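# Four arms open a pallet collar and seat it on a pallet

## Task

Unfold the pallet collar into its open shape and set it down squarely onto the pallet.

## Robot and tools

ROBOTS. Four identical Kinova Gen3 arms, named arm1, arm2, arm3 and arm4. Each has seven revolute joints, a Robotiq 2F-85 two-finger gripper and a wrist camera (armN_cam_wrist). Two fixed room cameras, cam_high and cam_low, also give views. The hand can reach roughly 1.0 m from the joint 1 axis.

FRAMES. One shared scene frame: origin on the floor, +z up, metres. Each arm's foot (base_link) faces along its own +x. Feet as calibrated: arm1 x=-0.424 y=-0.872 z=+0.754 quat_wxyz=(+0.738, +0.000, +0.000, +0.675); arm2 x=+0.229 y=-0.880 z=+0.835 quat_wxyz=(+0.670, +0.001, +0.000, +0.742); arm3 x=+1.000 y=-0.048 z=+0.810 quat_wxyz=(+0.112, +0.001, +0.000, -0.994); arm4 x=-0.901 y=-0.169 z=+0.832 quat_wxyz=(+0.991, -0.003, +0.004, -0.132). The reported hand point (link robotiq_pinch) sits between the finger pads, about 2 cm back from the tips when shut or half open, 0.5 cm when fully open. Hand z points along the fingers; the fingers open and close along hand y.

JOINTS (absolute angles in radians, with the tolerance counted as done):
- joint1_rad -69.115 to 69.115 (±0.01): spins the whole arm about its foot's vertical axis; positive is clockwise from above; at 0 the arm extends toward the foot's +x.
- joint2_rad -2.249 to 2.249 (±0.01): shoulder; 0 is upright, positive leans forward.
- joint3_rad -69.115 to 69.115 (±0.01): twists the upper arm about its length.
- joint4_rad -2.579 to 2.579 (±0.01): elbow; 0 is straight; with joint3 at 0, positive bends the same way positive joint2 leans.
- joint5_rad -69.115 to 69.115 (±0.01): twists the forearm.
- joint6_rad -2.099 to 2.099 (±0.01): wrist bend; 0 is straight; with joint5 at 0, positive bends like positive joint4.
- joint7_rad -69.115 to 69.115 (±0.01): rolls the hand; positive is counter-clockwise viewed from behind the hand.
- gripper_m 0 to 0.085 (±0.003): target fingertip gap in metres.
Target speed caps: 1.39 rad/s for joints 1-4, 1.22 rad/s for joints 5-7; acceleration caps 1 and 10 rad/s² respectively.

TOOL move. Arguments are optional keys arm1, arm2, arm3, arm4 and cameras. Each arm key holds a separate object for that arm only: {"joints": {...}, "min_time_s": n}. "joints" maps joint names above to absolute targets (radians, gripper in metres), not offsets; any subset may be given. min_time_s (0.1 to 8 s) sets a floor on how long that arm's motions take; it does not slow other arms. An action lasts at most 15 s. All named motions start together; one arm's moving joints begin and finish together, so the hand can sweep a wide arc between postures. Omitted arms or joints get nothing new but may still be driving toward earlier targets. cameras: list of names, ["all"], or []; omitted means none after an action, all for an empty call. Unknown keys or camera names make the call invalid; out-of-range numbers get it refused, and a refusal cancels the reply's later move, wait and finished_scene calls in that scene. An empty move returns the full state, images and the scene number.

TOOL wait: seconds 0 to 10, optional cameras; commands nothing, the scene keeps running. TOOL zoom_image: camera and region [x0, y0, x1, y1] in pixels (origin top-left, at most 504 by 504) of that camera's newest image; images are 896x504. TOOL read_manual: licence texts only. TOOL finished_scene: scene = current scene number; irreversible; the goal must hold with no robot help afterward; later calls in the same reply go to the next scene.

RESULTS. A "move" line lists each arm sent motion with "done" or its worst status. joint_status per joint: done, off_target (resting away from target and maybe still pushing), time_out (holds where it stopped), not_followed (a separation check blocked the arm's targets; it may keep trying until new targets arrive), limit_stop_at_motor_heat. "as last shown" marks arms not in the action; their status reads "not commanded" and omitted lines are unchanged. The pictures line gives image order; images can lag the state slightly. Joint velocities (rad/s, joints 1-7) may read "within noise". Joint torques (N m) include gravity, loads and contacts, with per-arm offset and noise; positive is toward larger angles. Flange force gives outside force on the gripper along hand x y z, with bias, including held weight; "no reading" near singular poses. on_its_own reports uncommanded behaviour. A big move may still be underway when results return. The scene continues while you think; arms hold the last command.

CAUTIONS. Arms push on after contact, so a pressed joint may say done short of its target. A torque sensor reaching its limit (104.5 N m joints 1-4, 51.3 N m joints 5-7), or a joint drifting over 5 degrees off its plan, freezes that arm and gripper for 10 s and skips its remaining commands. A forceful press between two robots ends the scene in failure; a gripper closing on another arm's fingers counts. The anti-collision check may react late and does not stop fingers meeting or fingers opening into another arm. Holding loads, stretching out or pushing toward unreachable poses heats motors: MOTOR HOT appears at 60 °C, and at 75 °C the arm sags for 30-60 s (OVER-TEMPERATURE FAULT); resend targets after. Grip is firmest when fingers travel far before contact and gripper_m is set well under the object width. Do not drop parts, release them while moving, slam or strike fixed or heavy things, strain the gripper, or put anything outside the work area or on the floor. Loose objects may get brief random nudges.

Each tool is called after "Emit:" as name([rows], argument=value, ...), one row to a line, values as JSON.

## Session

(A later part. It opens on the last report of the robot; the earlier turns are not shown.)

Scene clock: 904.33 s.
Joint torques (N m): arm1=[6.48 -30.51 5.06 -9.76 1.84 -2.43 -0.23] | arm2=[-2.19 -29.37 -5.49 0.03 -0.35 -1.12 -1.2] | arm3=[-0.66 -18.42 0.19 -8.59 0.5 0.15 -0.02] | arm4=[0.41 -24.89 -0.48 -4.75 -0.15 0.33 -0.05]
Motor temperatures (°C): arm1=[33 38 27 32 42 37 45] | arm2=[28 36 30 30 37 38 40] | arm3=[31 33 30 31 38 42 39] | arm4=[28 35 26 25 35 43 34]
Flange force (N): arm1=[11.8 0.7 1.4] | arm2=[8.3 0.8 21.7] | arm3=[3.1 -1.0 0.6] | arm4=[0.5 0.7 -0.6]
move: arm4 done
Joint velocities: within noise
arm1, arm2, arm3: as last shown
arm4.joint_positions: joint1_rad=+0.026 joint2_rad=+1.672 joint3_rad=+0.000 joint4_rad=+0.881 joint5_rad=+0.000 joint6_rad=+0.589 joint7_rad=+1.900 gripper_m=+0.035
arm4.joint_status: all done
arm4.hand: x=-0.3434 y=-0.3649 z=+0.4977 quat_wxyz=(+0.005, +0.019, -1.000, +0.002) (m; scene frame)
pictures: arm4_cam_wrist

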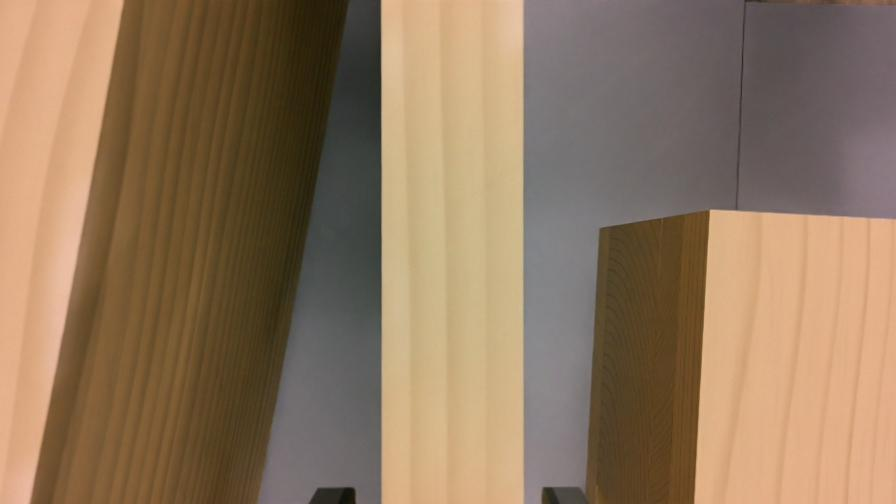

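Emit:
move(arm4={"joints":{"gripper_m":0.012}})

Emit:
move(arm1={"joints":{"gripper_m":0.045}})

Emit:
move(arm1={"joints":{"joint2_rad":1.320,"joint4_rad":1.0826,"joint6_rad":0.739}})

Emit:
move(arm1={"joints":{"joint2_rad":0.3,"joint4_rad":1.6,"joint6_rad":1.24}}, arm2={"joints":{"joint2_rad":1.3796,"joint4_rad":1.8562,"joint6_rad":-0.094},"min_time_s":2}, arm4={"joints":{"joint2_rad":1.5142,"joint4_rad":1.0442,"joint6_rad":0.5832},"min_time_s":2}, cameras=["cam_low","cam_high"])

Scene clock: 969.63 s.
Joint torques (N m): arm1=[4.95 -31.04 3.93 -10.55 1.49 -2.74 -0.26] | arm2=[-2.28 -29.85 -5.06 -0.48 -0.14 -1.37 -1.08] | arm3=[-0.73 -18.42 0.18 -8.63 0.49 0.12 -0.04] | arm4=[1.57 -22.9 -0.25 -4.3 -0.11 0.38 0.22]
Motor temperatures (°C): arm1=[33 39 27 32 42 37 45] | arm2=[28 36 30 29 37 37 40] | arm3=[30 33 30 31 38 42 39] | arm4=[28 36 26 25 35 43 34]
Flange force (N): arm1=[11.0 -2.6 0.9] | arm2=[8.1 1.6 21.7] | arm3=[3.2 -1.2 0.6] | arm4=[0.6 3.3 -4.4]
move: arm4 off_target
Joint velocities: within noise
arm1, arm2, arm3: as last shown
arm2.hand: x=+0.1773 y=-0.4988 z=+0.5116 quat_wxyz=(-0.001, +1.000, +0.009, -0.001) (m; scene frame)
arm4.joint_positions: joint1_rad=+0.026 joint2_rad=+1.672 joint3_rad=+0.000 joint4_rad=+0.881 joint5_rad=+0.000 joint6_rad=+0.589 joint7_rad=+1.900 gripper_m=+0.019
arm4.joint_status: gripper_m off_target (ended at +0.019, target +0.012)
arm4.hand: x=-0.3434 y=-0.3649 z=+0.4977 quat_wxyz=(+0.005, +0.019, -1.000, +0.002) (m; scene frame)
pictures: none

Scene clock: 970.53 s.
Joint torques (N m): arm1=[-0.59 -27.44 -0.95 -5.78 0.23 -0.02 0.37] | arm2=[-1.52 -29.26 -2.92 -0.41 0.32 -1.29 -0.52] | arm3=[-0.66 -18.38 0.18 -8.57 0.49 0.11 -0.04] | arm4=[-2.28 -22.69 -2.12 -3.91 0.14 0.51 1.07]
Motor temperatures (°C): arm1=[33 39 27 32 42 37 45] | arm2=[28 36 30 29 37 37 40] | arm3=[30 33 30 31 38 42 39] | arm4=[28 36 26 25 35 43 34]
Flange force (N): arm1=[-1.5 2.0 3.3] | arm2=[4.7 2.2 20.4] | arm3=[3.0 -1.1 0.5] | arm4=[1.0 -2.0 -3.8]
move: arm1 done
Joint velocities: within noise
arm1.joint_positions: joint1_rad=+0.449 joint2_rad=+1.530 joint3_rad=+0.000 joint4_rad=+0.926 joint5_rad=+0.000 joint6_rad=+0.685 joint7_rad=+0.539 gripper_m=+0.045
arm1.joint_status: all done
arm1.hand: x=-0.0846 y=-0.3527 z=+0.5007 quat_wxyz=(+0.000, +0.000, -1.000, +0.000) (m; scene frame)
arm2, arm3, arm4: as last shown
arm2.hand: x=+0.1772 y=-0.4987 z=+0.5116 quat_wxyz=(-0.001, +1.000, +0.009, -0.001) (m; scene frame)
pictures: none

Scene clock: 971.80 s.
Joint torques (N m): arm1=[-0.49 -27.24 -0.92 -6.13 0.25 -0.02 0.35] | arm2=[-1.5 -29.26 -2.89 -0.43 0.26 -1.35 -0.45] | arm3=[-0.67 -18.43 0.19 -8.64 0.51 0.13 -0.02] | arm4=[-2.33 -22.38 -2.16 -3.69 0.08 0.64 1.02]
Motor temperatures (°C): arm1=[33 39 27 32 42 37 45] | arm2=[28 36 30 29 37 37 40] | arm3=[30 33 30 31 38 42 39] | arm4=[28 36 26 25 35 43 34]
Flange force (N): arm1=[-1.4 2.2 3.0] | arm2=[4.6 2.0 20.4] | arm3=[3.2 -1.1 0.7] | arm4=[0.8 -2.2 -4.0]
move: arm1 done
Joint velocities: within noise
arm1.joint_positions: joint1_rad=+0.449 joint2_rad=+1.320 joint3_rad=+0.000 joint4_rad=+1.083 joint5_rad=+0.000 joint6_rad=+0.739 joint7_rad=+0.539 gripper_m=+0.045
arm1.joint_status: all done
arm1.hand: x=-0.0847 y=-0.3529 z=+0.5989 quat_wxyz=(+0.000, +0.000, -1.000, +0.000) (m; scene frame)
arm2, arm4: as last shown
arm2.hand: x=+0.1772 y=-0.4988 z=+0.5116 quat_wxyz=(-0.001, +1.000, +0.009, -0.001) (m; scene frame)
arm3.joint_positions: joint1_rad=+0.270 joint2_rad=+0.550 joint3_rad=+0.000 joint4_rad=+1.492 joint5_rad=+0.000 joint6_rad=+1.100 joint7_rad=+1.616 gripper_m=+0.085
arm3.joint_status: not commanded
arm3.hand: x=+0.5015 y=-0.0006 z=+0.9983 quat_wxyz=(+0.000, -1.000, +0.000, -0.001) (m; scene frame)
pictures: none

Scene clock: 974.17 s.
Joint torques (N m): arm1=[-0.54 -16.36 -1.29 -8.67 0.21 -0.05 0.38] | arm2=[1.01 -33.87 1.08 -0.16 -0.39 -1.44 -0.87] | arm3=[-0.69 -18.44 0.21 -8.58 0.49 0.13 -0.01] | arm4=[-0.11 -36.19 -0.82 -8.65 0.07 -0.51 0.55]
Motor temperatures (°C): arm1=[33 39 27 32 42 37 45] | arm2=[28 36 30 29 37 37 40] | arm3=[30 33 30 31 38 42 39] | arm4=[28 36 26 25 35 43 34]
Flange force (N): arm1=[-3.0 2.7 1.5] | arm2=[-0.9 1.9 33.7] | arm3=[3.0 -1.1 0.6] | arm4=[0.7 0.9 16.9]
move: arm1 done; arm2 done; arm4 done
Joint velocities: within noise
arm1.joint_positions: joint1_rad=+0.449 joint2_rad=+0.300 joint3_rad=+0.000 joint4_rad=+1.600 joint5_rad=+0.000 joint6_rad=+1.240 joint7_rad=+0.539 gripper_m=+0.045
arm1.joint_status: all done
arm1.hand: x=-0.1856 y=-0.5220 z=+1.0272 quat_wxyz=(+0.000, +0.000, -1.000, -0.001) (m; scene frame)
arm2.joint_positions: joint1_rad=-0.096 joint2_rad=+1.380 joint3_rad=+0.000 joint4_rad=+1.856 joint5_rad=+0.000 joint6_rad=-0.094 joint7_rad=+2.961 gripper_m=+0.019
arm2.joint_status: all done
arm2.hand: x=+0.1773 y=-0.4989 z=+0.5766 quat_wxyz=(-0.001, +1.000, +0.009, -0.001) (m; scene frame)
arm3: as last shown
arm4.joint_positions: joint1_rad=+0.026 joint2_rad=+1.514 joint3_rad=+0.000 joint4_rad=+1.044 joint5_rad=+0.000 joint6_rad=+0.583 joint7_rad=+1.900 gripper_m=+0.019
arm4.joint_status: all done
arm4.hand: x=-0.3428 y=-0.3646 z=+0.5630 quat_wxyz=(+0.005, +0.019, -1.000, +0.002) (m; scene frame)
pictures: cam_high, cam_low

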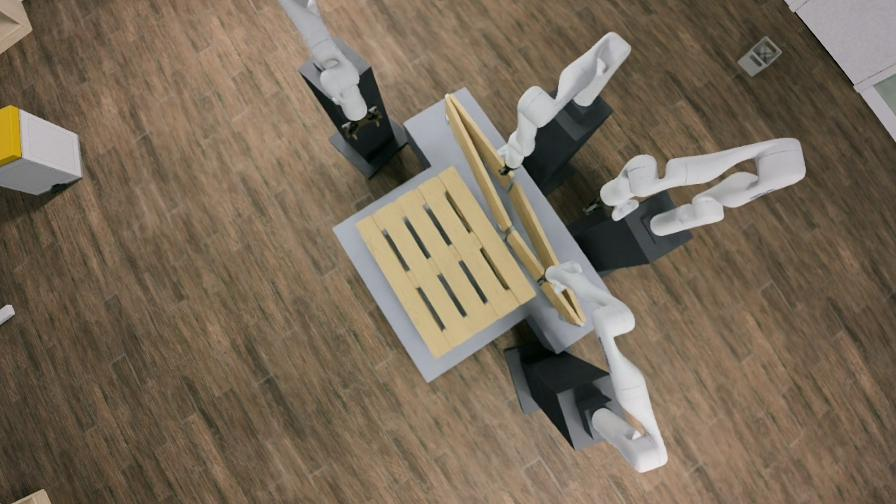

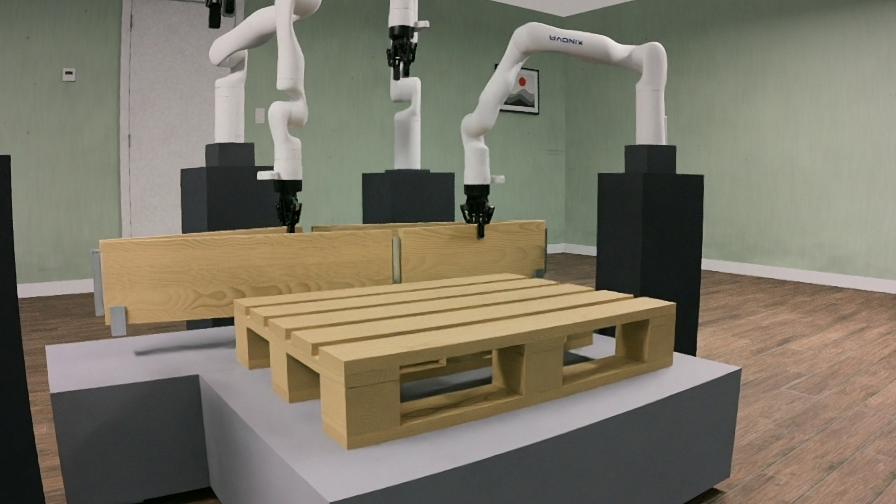

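Emit:
move(arm2={"joints":{"joint2_rad":1.2107,"joint4_rad":1.9633,"joint6_rad":-0.0324},"min_time_s":2}, arm4={"joints":{"joint2_rad":1.367,"joint4_rad":1.1607,"joint6_rad":0.6139},"min_time_s":2})

Emit:
move(arm2={"joints":{"joint1_rad":-0.049,"joint2_rad":1.2545,"joint4_rad":1.553,"joint6_rad":0.334,"joint7_rad":3.008},"min_time_s":3}, arm4={"joints":{"joint1_rad":-0.178,"joint2_rad":1.329,"joint4_rad":1.2905,"joint6_rad":0.522,"joint7_rad":1.696},"min_time_s":3})

Emit:
move(arm3={"joints":{"joint1_rad":-0.309,"joint2_rad":1.313,"joint4_rad":0.7598,"joint6_rad":1.069,"joint7_rad":1.054,"gripper_m":0.04}}, cameras=["arm3_cam_wrist","cam_low","cam_high"])

Scene clock: 994.47 s.
Joint torques (N m): arm1=[-0.57 -16.39 -1.23 -8.64 0.23 -0.04 0.37] | arm2=[-0.48 -34.13 -1.14 -2.31 -0.23 -1.96 -0.84] | arm3=[-0.69 -18.43 0.21 -8.61 0.47 0.15 0.01] | arm4=[-0.72 -37.65 -1.21 -11.01 0.06 -1.48 0.78]
Motor temperatures (°C): arm1=[33 38 27 32 42 37 45] | arm2=[28 38 30 29 37 37 40] | arm3=[30 33 29 31 38 42 39] | arm4=[28 39 26 25 35 43 34]
Flange force (N): arm1=[-3.1 2.8 1.5] | arm2=[2.9 2.6 33.7] | arm3=[3.1 -1.0 0.7] | arm4=[4.6 1.8 16.9]
move: arm2 done; arm4 done
Joint velocities: within noise
arm1, arm3: as last shown
arm2.joint_positions: joint1_rad=-0.096 joint2_rad=+1.211 joint3_rad=+0.000 joint4_rad=+1.963 joint5_rad=+0.000 joint6_rad=-0.032 joint7_rad=+2.961 gripper_m=+0.019
arm2.joint_status: all done
arm2.hand: x=+0.1774 y=-0.4989 z=+0.6436 quat_wxyz=(-0.001, +1.000, +0.009, -0.001) (m; scene frame)
arm4.joint_positions: joint1_rad=+0.026 joint2_rad=+1.367 joint3_rad=+0.000 joint4_rad=+1.161 joint5_rad=+0.000 joint6_rad=+0.614 joint7_rad=+1.900 gripper_m=+0.019
arm4.joint_status: all done
arm4.hand: x=-0.3423 y=-0.3644 z=+0.6298 quat_wxyz=(+0.005, +0.019, -1.000, +0.002) (m; scene frame)
pictures: none

Scene clock: 997.80 s.
Joint torques (N m): arm1=[-0.54 -16.38 -1.22 -8.62 0.21 -0.01 0.37] | arm2=[9.68 -43.09 15.42 -6.71 4.95 -0.56 1.94] | arm3=[-0.68 -18.42 0.18 -8.6 0.48 0.14 -0.03] | arm4=[-28.14 -26.81 -31.73 3.68 -4.72 5.98 5.42]
Motor temperatures (°C): arm1=[33 38 27 32 42 37 45] | arm2=[28 38 30 29 37 37 40] | arm3=[30 33 29 31 38 42 39] | arm4=[28 39 27 25 35 43 34]
Flange force (N): arm1=[-3.0 2.8 1.5] | arm2=[-23.6 -0.6 41.5] | arm3=[3.1 -1.1 0.6] | arm4=[-14.7 -43.4 20.9]
move: arm2 done; arm4 done
Joint velocities: within noise
arm1, arm3: as last shown
arm2.joint_positions: joint1_rad=-0.049 joint2_rad=+1.255 joint3_rad=+0.000 joint4_rad=+1.553 joint5_rad=+0.000 joint6_rad=+0.334 joint7_rad=+3.008 gripper_m=+0.019
arm2.joint_status: all done
arm2.hand: x=+0.1773 y=-0.3789 z=+0.6437 quat_wxyz=(-0.001, +1.000, +0.009, -0.001) (m; scene frame)
arm4.joint_positions: joint1_rad=-0.178 joint2_rad=+1.329 joint3_rad=+0.000 joint4_rad=+1.290 joint5_rad=+0.000 joint6_rad=+0.522 joint7_rad=+1.696 gripper_m=+0.019
arm4.joint_status: all done
arm4.hand: x=-0.3422 y=-0.2443 z=+0.6294 quat_wxyz=(+0.005, +0.019, -1.000, +0.002) (m; scene frame)
pictures: none

Scene clock: 999.90 s.
Joint torques (N m): arm1=[-0.54 -16.35 -1.29 -8.67 0.25 0 0.38] | arm2=[9.71 -42.99 15.43 -6.53 4.93 -0.47 1.91] | arm3=[-0.73 -26.93 0.41 -8.45 0.47 0.15 -0.04] | arm4=[-28.27 -26.89 -31.73 3.68 -4.69 5.92 5.42]
Motor temperatures (°C): arm1=[33 38 27 32 42 37 45] | arm2=[28 38 30 29 37 37 40] | arm3=[30 33 29 31 38 42 39] | arm4=[28 39 27 25 35 43 34]
Flange force (N): arm1=[-2.9 2.6 1.7] | arm2=[-23.6 -0.9 41.6] | arm3=[5.5 -4.1 -1.6] | arm4=[-15.0 -43.7 21.0]
move: arm3 done
Joint velocities: within noise
arm1, arm2, arm4: as last shown
arm2.hand: x=+0.1774 y=-0.3789 z=+0.6437 quat_wxyz=(-0.001, +1.000, +0.009, -0.001) (m; scene frame)
arm3.joint_positions: joint1_rad=-0.309 joint2_rad=+1.313 joint3_rad=+0.000 joint4_rad=+0.760 joint5_rad=+0.000 joint6_rad=+1.069 joint7_rad=+1.054 gripper_m=+0.040
arm3.joint_status: all done
arm3.hand: x=+0.4004 y=-0.3740 z=+0.7384 quat_wxyz=(+0.000, -1.000, -0.009, -0.001) (m; scene frame)
arm4.hand: x=-0.3423 y=-0.2443 z=+0.6294 quat_wxyz=(+0.005, +0.019, -1.000, +0.002) (m; scene frame)
pictures: arm3_cam_wrist, cam_high, cam_low

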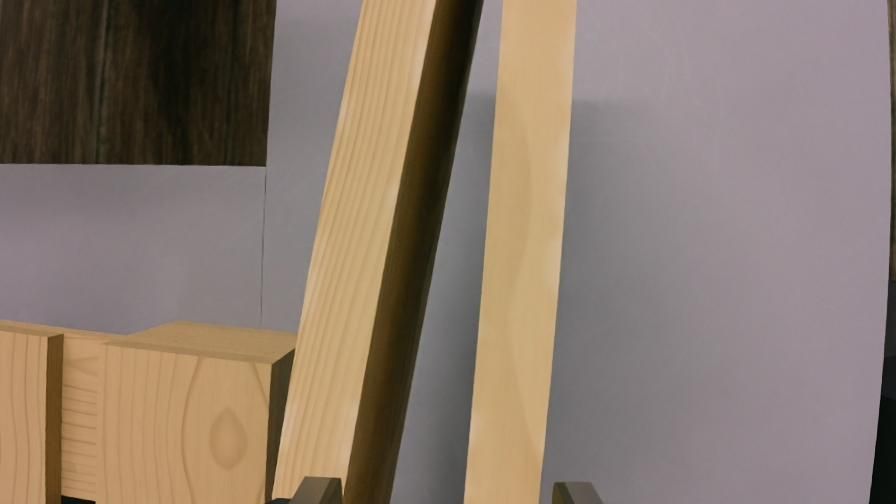

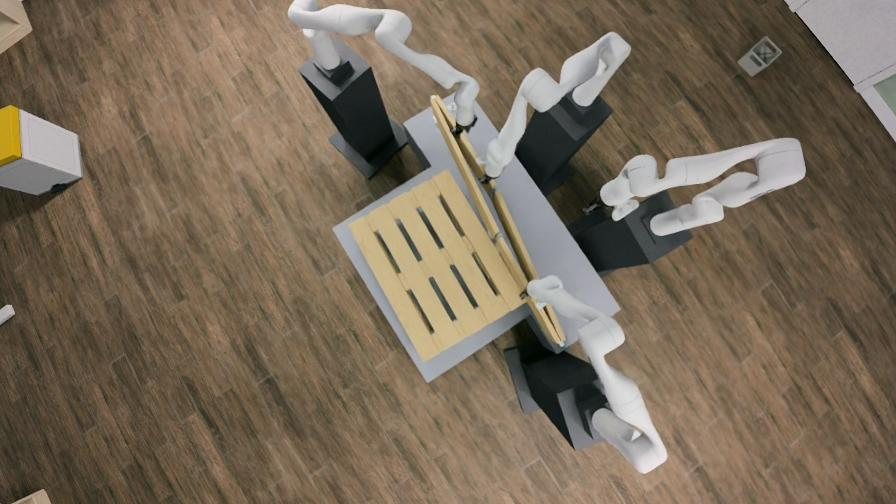

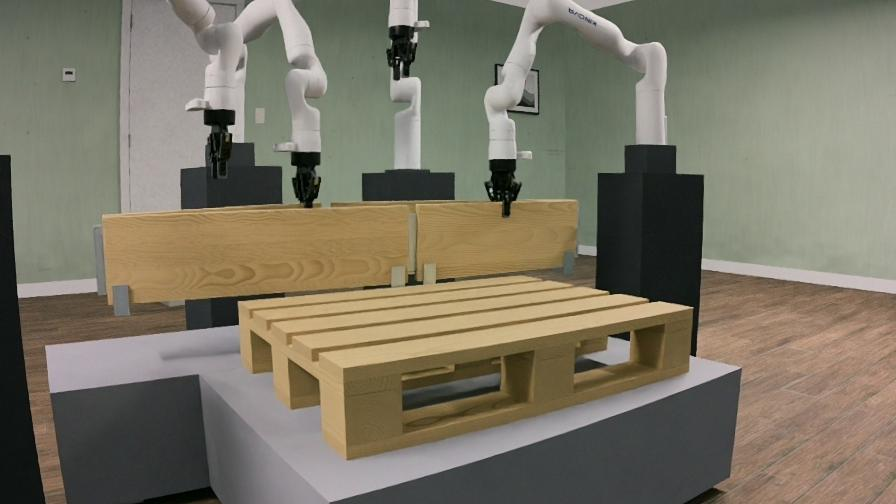

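Emit:
move(arm2={"joints":{"joint2_rad":1.1432,"joint4_rad":1.6063,"joint6_rad":0.392},"min_time_s":2}, arm4={"joints":{"joint2_rad":1.224,"joint4_rad":1.3479,"joint6_rad":0.5696},"min_time_s":2}, cameras=["arm3_cam_wrist","arm4_cam_wrist","cam_low","cam_high"])

Emit:
zoom_image(camera="cam_high", region=[320, 80, 640, 400])

Scene clock: 1030.90 s.
Joint torques (N m): arm1=[-0.53 -16.34 -1.24 -8.61 0.22 -0.06 0.33] | arm2=[0.74 -41.31 0.53 -9.88 -0.36 -0.96 -0.92] | arm3=[-0.68 -26.87 0.38 -8.47 0.48 0.14 -0.01] | arm4=[0.26 -33.57 -1.2 -8.18 -0.39 -0.32 0.2]
Motor temperatures (°C): arm1=[33 37 27 31 42 37 45] | arm2=[28 42 30 29 37 37 40] | arm3=[30 33 29 32 38 42 39] | arm4=[30 39 29 25 35 43 35]
Flange force (N): arm1=[-3.1 2.8 1.3] | arm2=[0.2 4.0 35.7] | arm3=[5.8 -4.1 -1.7] | arm4=[1.1 1.0 15.8]
move: arm2 done; arm4 done
Joint velocities: within noise
arm1, arm3: as last shown
arm2.joint_positions: joint1_rad=-0.049 joint2_rad=+1.143 joint3_rad=+0.000 joint4_rad=+1.606 joint5_rad=+0.000 joint6_rad=+0.392 joint7_rad=+3.008 gripper_m=+0.019
arm2.joint_status: all done
arm2.hand: x=+0.1775 y=-0.3789 z=+0.6938 quat_wxyz=(-0.001, +1.000, +0.009, -0.001) (m; scene frame)
arm4.joint_positions: joint1_rad=-0.178 joint2_rad=+1.224 joint3_rad=+0.000 joint4_rad=+1.348 joint5_rad=+0.000 joint6_rad=+0.570 joint7_rad=+1.696 gripper_m=+0.019
arm4.joint_status: all done
arm4.hand: x=-0.3419 y=-0.2440 z=+0.6794 quat_wxyz=(+0.005, +0.019, -1.000, +0.002) (m; scene frame)
pictures: arm3_cam_wrist, arm4_cam_wrist, cam_high, cam_low

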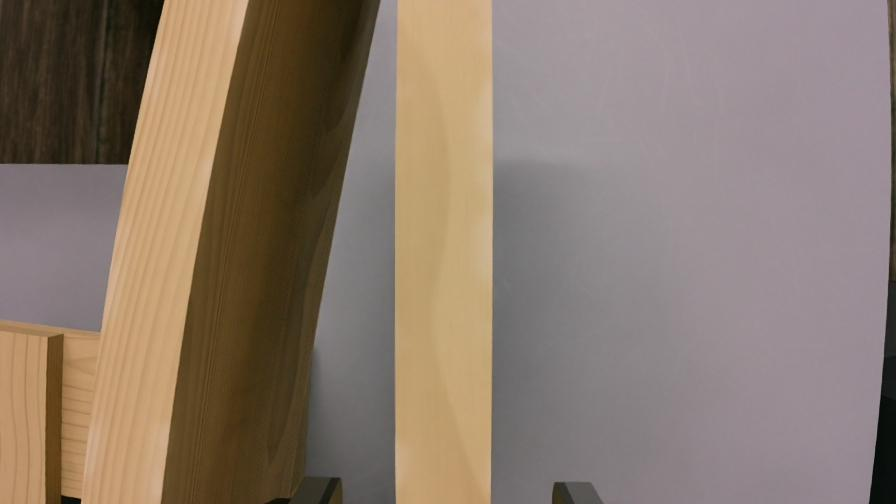

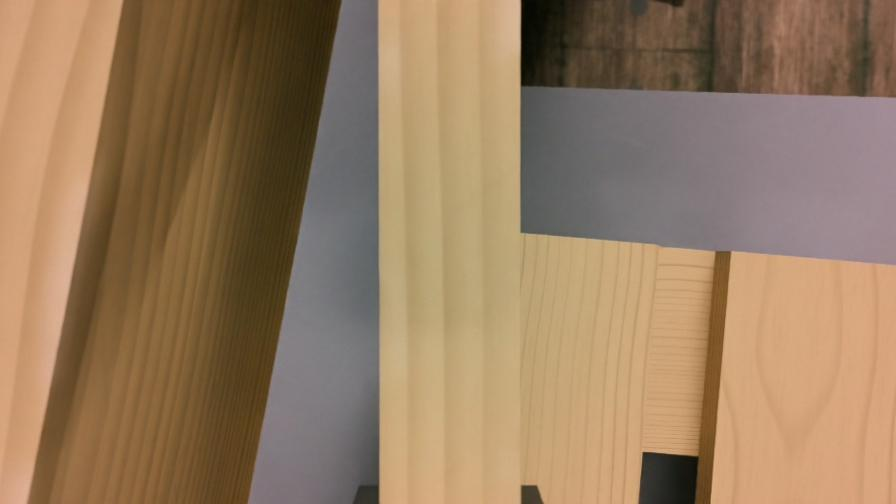

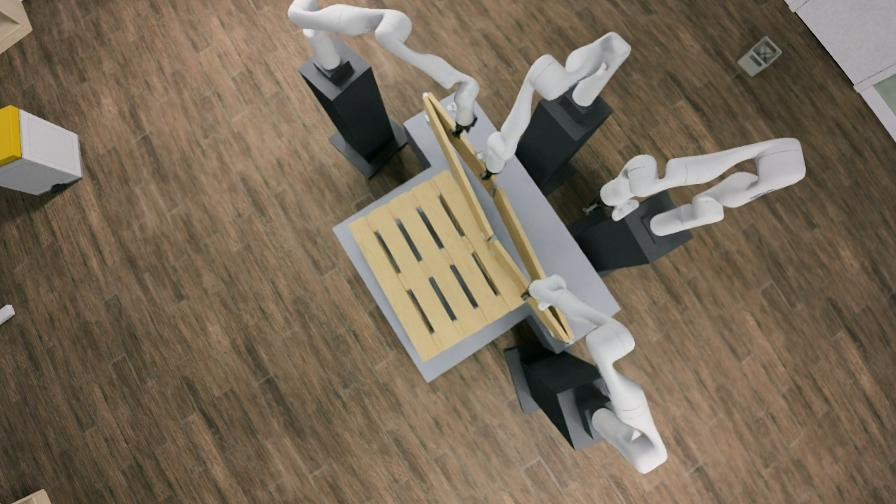

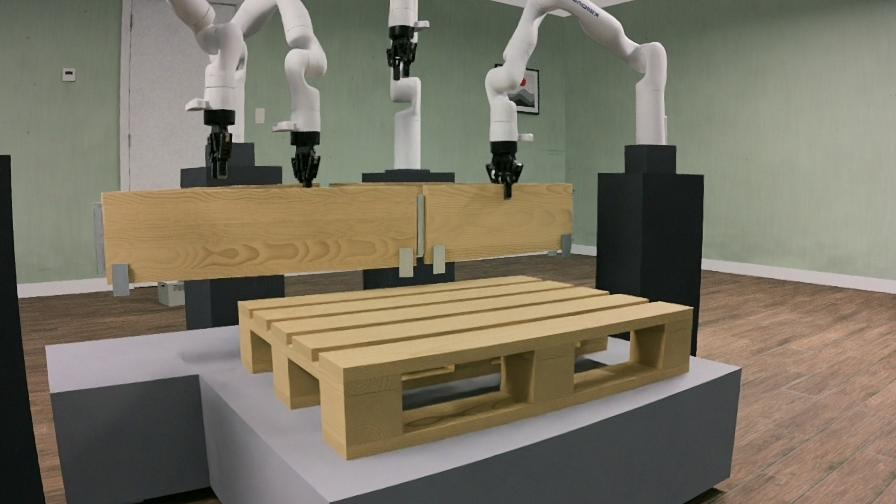

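Scaled by 1.575 from the camera's 896x504 image, which has a finer 1280x720 frame.

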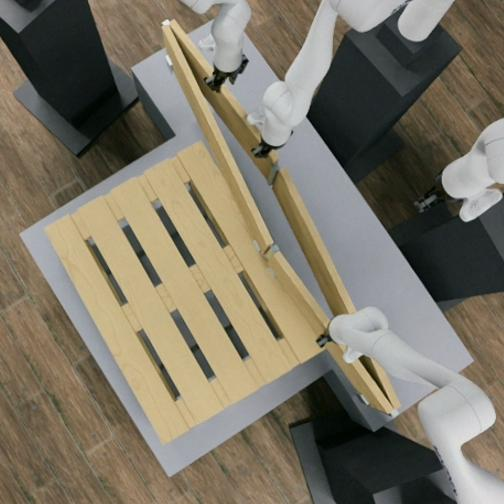

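Emit:
move(arm3={"joints":{"joint2_rad":1.4447,"joint4_rad":0.6937,"joint6_rad":1.0032},"min_time_s":1.5})

Emit:
move(arm3={"joints":{"gripper_m":0.012}}, cameras=["arm3_cam_wrist","cam_high"])

Emit:
zoom_image(camera="cam_high", region=[320, 80, 640, 400])

Scene clock: 1062.77 s.
Joint torques (N m): arm1=[-0.58 -16.42 -1.3 -8.64 0.23 -0.02 0.35] | arm2=[0.79 -41.45 0.84 -10.12 -0.1 -1.12 -0.8] | arm3=[-0.72 -27.12 0.42 -8.15 0.49 0.13 -0.03] | arm4=[-0.03 -33.4 -1.34 -7.86 -0.23 -0.14 0.45]
Motor temperatures (°C): arm1=[33 37 27 31 41 36 45] | arm2=[28 43 30 29 37 37 40] | arm3=[30 34 29 32 38 42 39] | arm4=[30 41 28 25 35 43 34]
Flange force (N): arm1=[-3.2 2.8 1.6] | arm2=[-0.2 4.4 35.5] | arm3=[5.9 -4.2 -2.5] | arm4=[0.5 0.8 15.9]
move: arm3 done
Joint velocities: within noise
arm1, arm2, arm4: as last shown
arm3.joint_positions: joint1_rad=-0.309 joint2_rad=+1.445 joint3_rad=+0.000 joint4_rad=+0.694 joint5_rad=+0.000 joint6_rad=+1.003 joint7_rad=+1.054 gripper_m=+0.040
arm3.joint_status: all done
arm3.hand: x=+0.4004 y=-0.3741 z=+0.6663 quat_wxyz=(+0.000, -1.000, -0.009, -0.001) (m; scene frame)
arm4.hand: x=-0.3418 y=-0.2440 z=+0.6794 quat_wxyz=(+0.005, +0.019, -1.000, +0.002) (m; scene frame)
pictures: none

Scene clock: 1063.47 s.
Joint torques (N m): arm1=[-0.62 -16.37 -1.22 -8.63 0.26 -0.03 0.41] | arm2=[0.73 -42.41 0.74 -9.58 -0.09 -0.49 -0.67] | arm3=[0.64 -25.24 2.12 -7.13 1.33 0.59 -0.59] | arm4=[-0.2 -32.9 -0.81 -7.97 0.25 -0.34 0.6]
Motor temperatures (°C): arm1=[33 37 27 31 41 36 45] | arm2=[28 43 30 29 37 37 40] | arm3=[30 34 29 32 38 42 39] | arm4=[30 41 28 25 35 43 34]
Flange force (N): arm1=[-3.1 2.8 1.5] | arm2=[-0.3 3.3 39.0] | arm3=[6.5 -3.2 -4.5] | arm4=[1.0 0.9 14.6]
move: arm3 off_target
Joint velocities: within noise
arm1, arm2, arm4: as last shown
arm2.hand: x=+0.1775 y=-0.3789 z=+0.6937 quat_wxyz=(-0.001, +1.000, +0.009, -0.001) (m; scene frame)
arm3.joint_positions: joint1_rad=-0.309 joint2_rad=+1.445 joint3_rad=+0.000 joint4_rad=+0.694 joint5_rad=+0.000 joint6_rad=+1.003 joint7_rad=+1.054 gripper_m=+0.019
arm3.joint_status: gripper_m off_target (ended at +0.019, target +0.012)
arm3.hand: x=+0.4004 y=-0.3743 z=+0.6663 quat_wxyz=(+0.000, -1.000, -0.009, -0.001) (m; scene frame)
pictures: arm3_cam_wrist, cam_high

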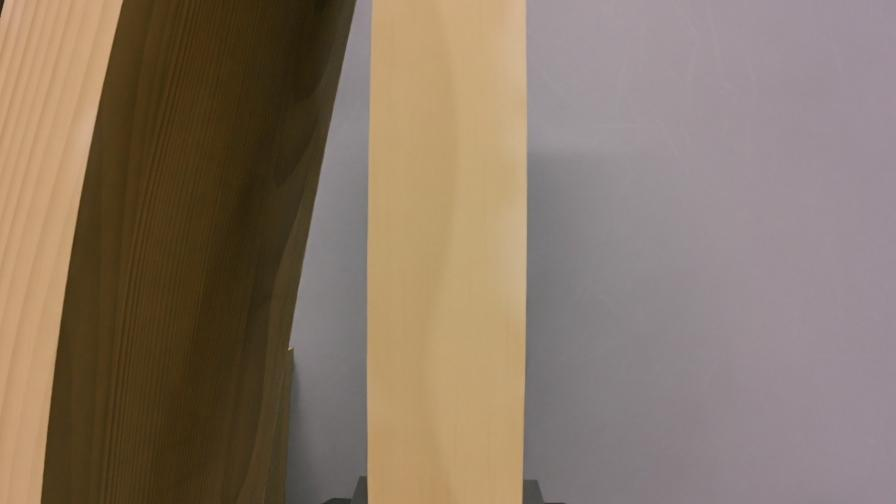

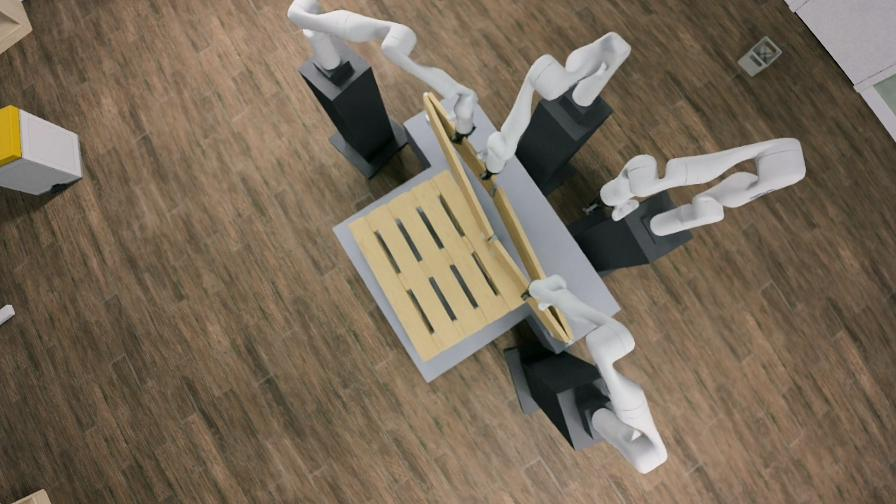

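Scaled by 1.575 from the camera's 896x504 image, which has a finer 1280x720 frame.

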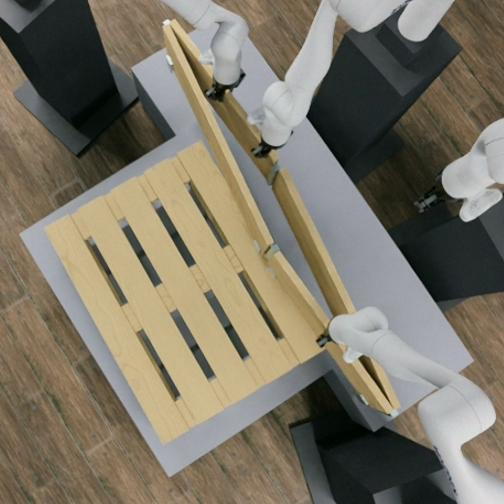

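Emit:
move(arm2={"joints":{"gripper_m":0.045}})

Emit:
move(arm2={"joints":{"joint2_rad":0.9167,"joint4_rad":1.6571,"joint6_rad":0.568}}, cameras=["cam_low"])

Emit:
move(arm2={"joints":{"joint2_rad":0.2,"joint4_rad":1.8,"joint6_rad":1.14}}, arm3={"joints":{"joint1_rad":-0.1967,"joint2_rad":1.3457,"joint4_rad":0.9561,"joint6_rad":0.8398,"joint7_rad":1.524},"min_time_s":3}, arm4={"joints":{"joint1_rad":-0.309,"joint2_rad":1.2053,"joint4_rad":1.4121,"joint6_rad":0.5242,"joint7_rad":1.915},"min_time_s":3}, cameras=["cam_low","cam_high"])

Emit:
zoom_image(camera="cam_high", region=[320, 80, 640, 400])

Scene clock: 1130.47 s.
Joint torques (N m): arm1=[-0.56 -16.36 -1.23 -8.63 0.22 -0.02 0.38] | arm2=[0.68 -19.99 0.28 -4.31 0.21 -0.25 -0.35] | arm3=[-2.79 -46.49 -0.38 -14.89 -0.04 0.99 -0.32] | arm4=[0.09 -35.92 -0.36 -5.39 -0.04 2.47 0.19]
Motor temperatures (°C): arm1=[33 36 27 31 41 36 45] | arm2=[28 47 30 29 37 37 40] | arm3=[30 35 29 31 38 42 39] | arm4=[29 41 28 25 35 43 34]
Flange force (N): arm1=[-3.0 2.7 1.5] | arm2=[-0.8 4.4 -5.4] | arm3=[2.4 -6.2 27.5] | arm4=[-5.5 -0.5 26.3]
move: arm2 done
TORQUE WARNING: arm3's joint2_rad reached its warning level (56.7 N m). A warning alone does not stop the arm.
Joint velocities: within noise
arm1, arm4: as last shown
arm2.joint_positions: joint1_rad=-0.049 joint2_rad=+1.143 joint3_rad=+0.000 joint4_rad=+1.606 joint5_rad=+0.000 joint6_rad=+0.392 joint7_rad=+3.008 gripper_m=+0.045
arm2.joint_status: all done
arm2.hand: x=+0.1775 y=-0.3790 z=+0.6938 quat_wxyz=(-0.001, +1.000, +0.009, -0.001) (m; scene frame)
arm3.joint_positions: joint1_rad=-0.309 joint2_rad=+1.445 joint3_rad=+0.000 joint4_rad=+0.694 joint5_rad=+0.000 joint6_rad=+1.003 joint7_rad=+1.054 gripper_m=+0.019
arm3.joint_status: not commanded
arm3.hand: x=+0.4004 y=-0.3742 z=+0.6663 quat_wxyz=(+0.000, -1.000, -0.009, -0.001) (m; scene frame)
arm4.hand: x=-0.3419 y=-0.2440 z=+0.6793 quat_wxyz=(+0.005, +0.019, -1.000, +0.002) (m; scene frame)
pictures: none

Scene clock: 1131.77 s.
Joint torques (N m): arm1=[-0.52 -16.37 -1.24 -8.63 0.22 -0.04 0.41] | arm2=[0.67 -19.1 0.15 -5.68 0.24 -0.25 -0.35] | arm3=[-2.69 -46.6 -0.25 -14.94 -0.03 0.91 -0.34] | arm4=[0.13 -36.02 -0.27 -5.47 0.08 2.39 0.16]
Motor temperatures (°C): arm1=[33 36 27 31 41 36 45] | arm2=[28 47 30 29 37 37 40] | arm3=[30 35 29 31 38 42 39] | arm4=[29 41 27 25 35 43 34]
Flange force (N): arm1=[-2.9 2.9 1.5] | arm2=[-0.6 4.9 -4.3] | arm3=[2.1 -6.0 27.6] | arm4=[-5.5 -0.4 26.4]
move: arm2 done
Joint velocities: within noise
arm1.joint_positions: joint1_rad=+0.449 joint2_rad=+0.300 joint3_rad=+0.000 joint4_rad=+1.600 joint5_rad=+0.000 joint6_rad=+1.240 joint7_rad=+0.539 gripper_m=+0.045
arm1.joint_status: not commanded
arm1.hand: x=-0.1856 y=-0.5220 z=+1.0272 quat_wxyz=(+0.000, +0.000, -1.000, -0.001) (m; scene frame)
arm2.joint_positions: joint1_rad=-0.049 joint2_rad=+0.917 joint3_rad=+0.000 joint4_rad=+1.657 joint5_rad=+0.000 joint6_rad=+0.568 joint7_rad=+3.008 gripper_m=+0.045
arm2.joint_status: all done
arm2.hand: x=+0.1777 y=-0.3793 z=+0.8008 quat_wxyz=(-0.001, +1.000, +0.009, -0.001) (m; scene frame)
arm3, arm4: as last shown
arm3.hand: x=+0.4004 y=-0.3741 z=+0.6663 quat_wxyz=(+0.000, -1.000, -0.009, -0.001) (m; scene frame)
arm4.hand: x=-0.3418 y=-0.2440 z=+0.6794 quat_wxyz=(+0.005, +0.019, -1.000, +0.002) (m; scene frame)
pictures: cam_low

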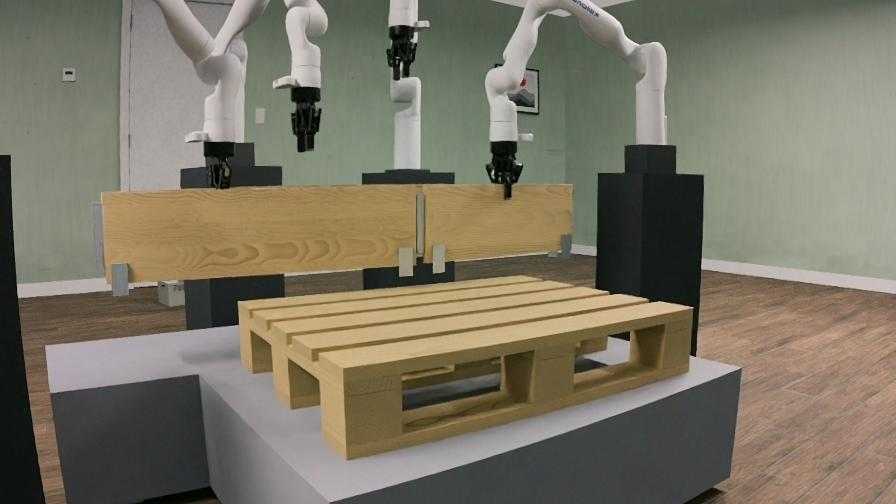

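Scene clock: 1135.10 s.
Joint torques (N m): arm1=[-0.57 -16.37 -1.3 -8.61 0.23 -0.06 0.36] | arm2=[0.67 -10.55 -0.21 -8.93 0.26 -0.27 -0.36] | arm3=[-7.44 -38.74 -5.36 -5.88 -2.31 4.83 -0.72] | arm4=[-1.8 -27.84 -3 4.84 -0.61 7.3 0.4]
Motor temperatures (°C): arm1=[33 36 27 31 41 36 45] | arm2=[28 47 30 29 37 37 40] | arm3=[30 35 29 31 38 42 39] | arm4=[29 42 27 25 35 43 34]
Flange force (N): arm1=[-3.2 2.8 1.4] | arm2=[0.4 5.5 -1.1] | arm3=[-13.5 -12.4 28.3] | arm4=[-19.8 -10.9 25.8]
move: arm2 done; arm3 done; arm4 done
Joint velocities: within noise
arm1: as last shown
arm2.joint_positions: joint1_rad=-0.049 joint2_rad=+0.200 joint3_rad=+0.000 joint4_rad=+1.800 joint5_rad=+0.000 joint6_rad=+1.140 joint7_rad=+3.008 gripper_m=+0.045
arm2.joint_status: all done
arm2.hand: x=+0.1983 y=-0.5113 z=+1.0911 quat_wxyz=(-0.002, +1.000, +0.009, -0.001) (m; scene frame)
arm3.joint_positions: joint1_rad=-0.197 joint2_rad=+1.346 joint3_rad=+0.000 joint4_rad=+0.956 joint5_rad=+0.000 joint6_rad=+0.840 joint7_rad=+1.524 gripper_m=+0.019
arm3.joint_status: all done
arm3.hand: x=+0.4025 y=-0.2892 z=+0.6664 quat_wxyz=(+0.000, -0.982, -0.187, -0.001) (m; scene frame)
arm4.joint_positions: joint1_rad=-0.309 joint2_rad=+1.205 joint3_rad=+0.000 joint4_rad=+1.412 joint5_rad=+0.000 joint6_rad=+0.524 joint7_rad=+1.915 gripper_m=+0.019
arm4.joint_status: all done
arm4.hand: x=-0.3518 y=-0.1708 z=+0.6792 quat_wxyz=(+0.005, +0.192, -0.981, +0.001) (m; scene frame)
pictures: cam_high, cam_low

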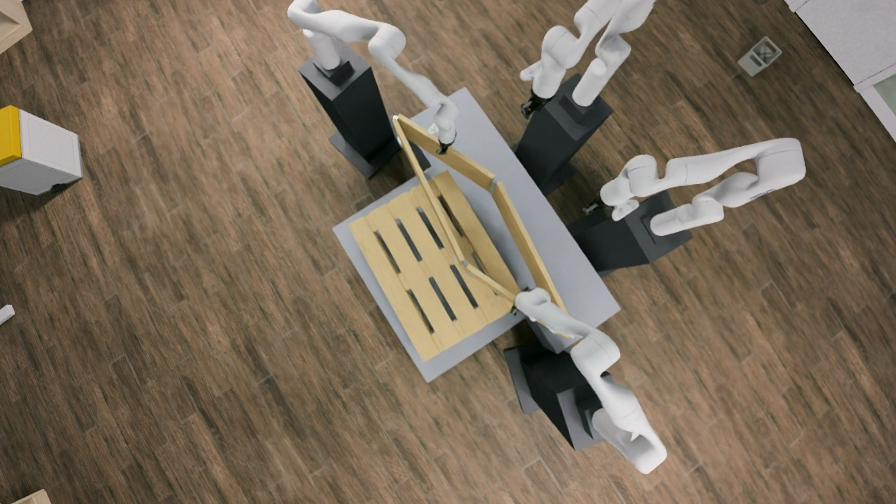

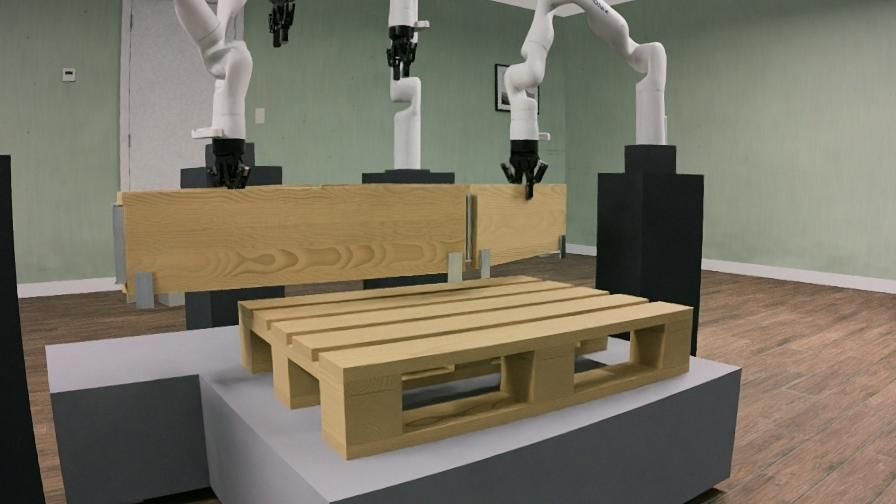

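Scaled by 1.575 from the camera's 896x504 image, which has a finer 1280x720 frame.

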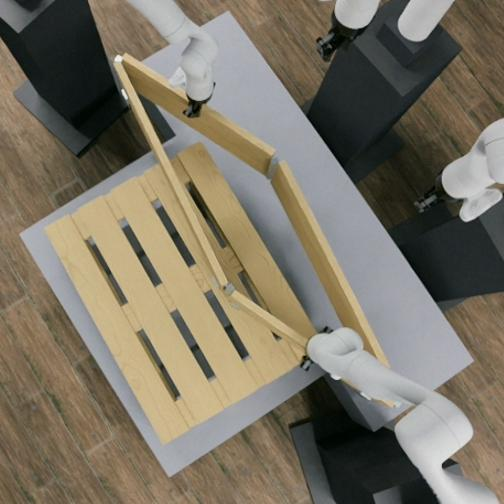

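Beautiful. Continue.

Emit:
move(arm3={"joints":{"joint1_rad":-0.042,"joint2_rad":1.2871,"joint4_rad":1.122,"joint6_rad":0.7325,"joint7_rad":2.089},"min_time_s":3}, arm4={"joints":{"joint1_rad":-0.4517,"joint2_rad":1.196,"joint4_rad":1.4443,"joint6_rad":0.5013,"joint7_rad":2.170},"min_time_s":3}, cameras=["cam_high"])

Emit:
move(arm3={"joints":{"joint1_rad":0.1449,"joint2_rad":1.2688,"joint4_rad":1.1759,"joint6_rad":0.6969,"joint7_rad":2.660},"min_time_s":3}, arm4={"joints":{"joint1_rad":-0.6084,"joint2_rad":1.2053,"joint4_rad":1.412,"joint6_rad":0.5243,"joint7_rad":2.397},"min_time_s":3}, cameras=["cam_high","arm3_cam_wrist","arm4_cam_wrist","cam_low"])

Emit:
zoom_image(camera="cam_high", region=[320, 80, 640, 400])

Scene clock: 1149.83 s.
Joint torques (N m): arm1=[-0.51 -16.4 -1.26 -8.59 0.25 -0.04 0.4] | arm2=[0.6 -10.67 -0.19 -8.92 0.29 -0.26 -0.34] | arm3=[-5.59 -35.05 -4.82 -2.01 -1.6 6.08 0.01] | arm4=[-2.51 -27.28 -4.99 5.59 -1.89 7.69 -0.35]
Motor temperatures (°C): arm1=[33 36 27 31 41 36 45] | arm2=[28 45 30 29 37 37 40] | arm3=[30 37 29 31 38 42 39] | arm4=[29 42 27 25 35 43 34]
Flange force (N): arm1=[-3.0 3.0 1.4] | arm2=[0.4 5.2 -0.9] | arm3=[-9.8 -16.7 28.1] | arm4=[-15.0 -17.7 26.3]
move: arm3 done; arm4 done
Joint velocities: within noise
arm1, arm2: as last shown
arm3.joint_positions: joint1_rad=-0.042 joint2_rad=+1.287 joint3_rad=+0.000 joint4_rad=+1.122 joint5_rad=+0.000 joint6_rad=+0.733 joint7_rad=+2.089 gripper_m=+0.019
arm3.joint_status: all done
arm3.hand: x=+0.4015 y=-0.1862 z=+0.6663 quat_wxyz=(-0.001, -0.924, -0.383, -0.001) (m; scene frame)
arm4.joint_positions: joint1_rad=-0.452 joint2_rad=+1.196 joint3_rad=+0.000 joint4_rad=+1.444 joint5_rad=+0.000 joint6_rad=+0.501 joint7_rad=+2.170 gripper_m=+0.019
arm4.joint_status: all done
arm4.hand: x=-0.3649 y=-0.0939 z=+0.6791 quat_wxyz=(+0.005, +0.383, -0.924, +0.000) (m; scene frame)
pictures: cam_high

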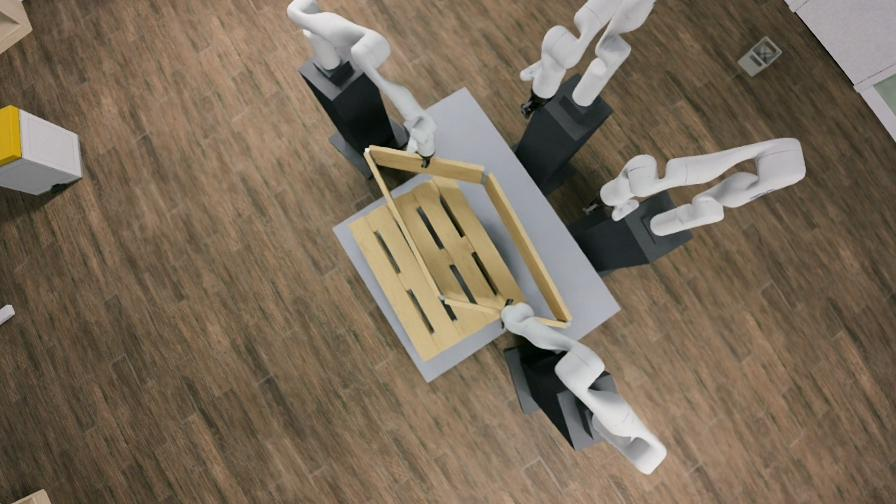

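Scene clock: 1153.17 s.
Joint torques (N m): arm1=[-0.54 -16.32 -1.27 -8.62 0.25 -0.03 0.38] | arm2=[0.64 -10.61 -0.22 -9 0.24 -0.19 -0.35] | arm3=[-1.95 -36.19 -1.26 -4.24 -0.27 4.79 0.13] | arm4=[-2.71 -31.99 -4.64 -0.05 -1.72 4.98 -0.27]
Motor temperatures (°C): arm1=[33 36 27 31 41 36 45] | arm2=[28 44 30 29 37 37 40] | arm3=[30 37 29 31 38 42 39] | arm4=[29 42 27 25 35 43 34]
Flange force (N): arm1=[-3.0 2.7 1.5] | arm2=[0.4 5.6 -0.6] | arm3=[-1.7 -10.3 27.6] | arm4=[-5.0 -14.1 27.2]
move: arm3 done; arm4 done
Joint velocities: within noise
arm1, arm2: as last shown
arm3.joint_positions: joint1_rad=+0.145 joint2_rad=+1.269 joint3_rad=+0.000 joint4_rad=+1.176 joint5_rad=+0.000 joint6_rad=+0.697 joint7_rad=+2.660 gripper_m=+0.019
arm3.joint_status: all done
arm3.hand: x=+0.3969 y=-0.0717 z=+0.6662 quat_wxyz=(-0.001, -0.834, -0.552, -0.001) (m; scene frame)
arm4.joint_positions: joint1_rad=-0.608 joint2_rad=+1.205 joint3_rad=+0.000 joint4_rad=+1.412 joint5_rad=+0.000 joint6_rad=+0.524 joint7_rad=+2.397 gripper_m=+0.019
arm4.joint_status: all done
arm4.hand: x=-0.3760 y=-0.0083 z=+0.6787 quat_wxyz=(+0.005, +0.552, -0.834, -0.001) (m; scene frame)
pictures: arm3_cam_wrist, arm4_cam_wrist, cam_high, cam_low

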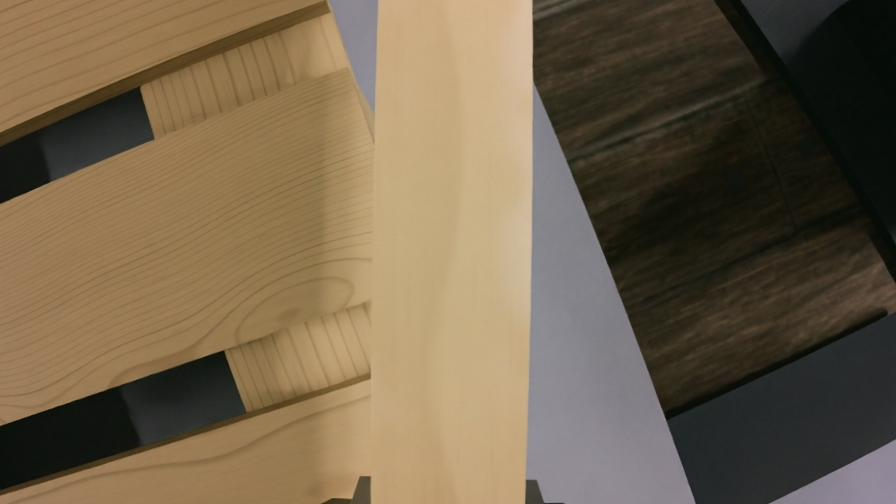

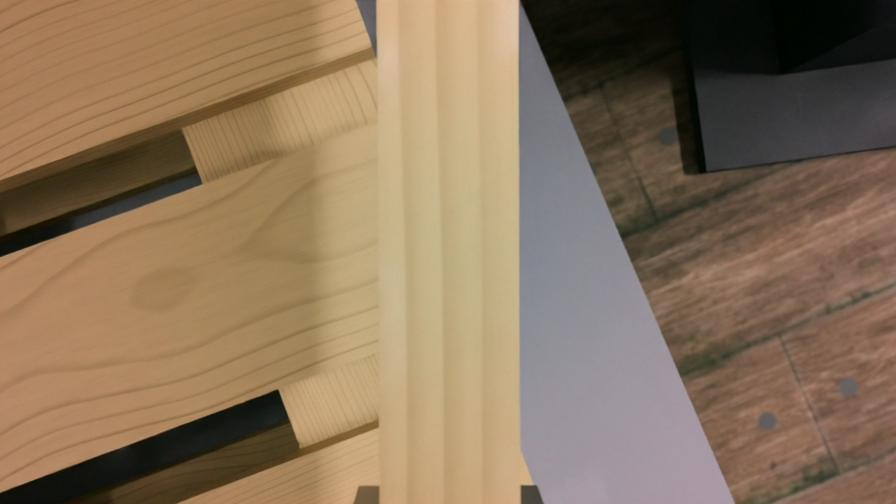

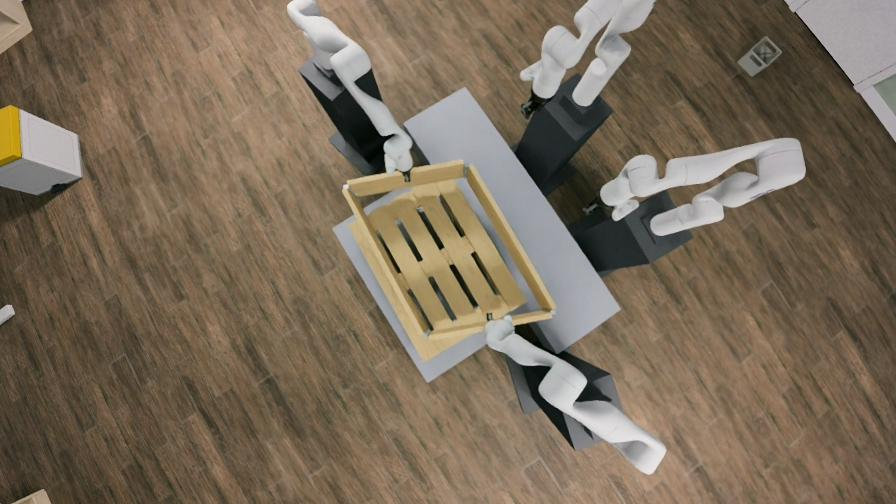

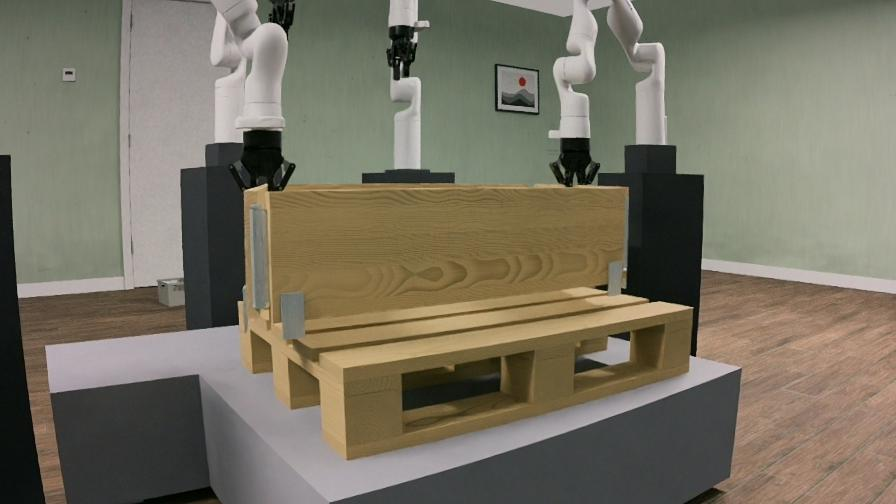

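Scaled by 1.575 from the camera's 896x504 image, which has a finer 1280x720 frame.

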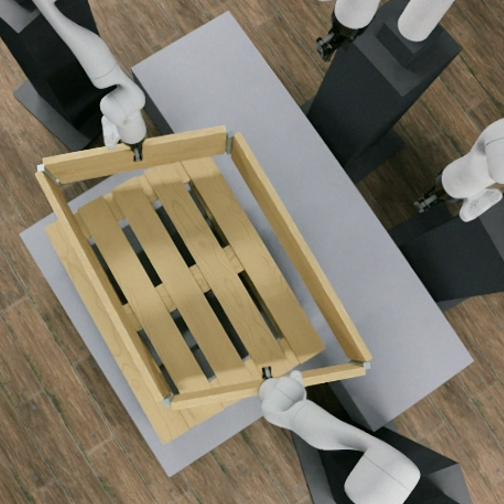

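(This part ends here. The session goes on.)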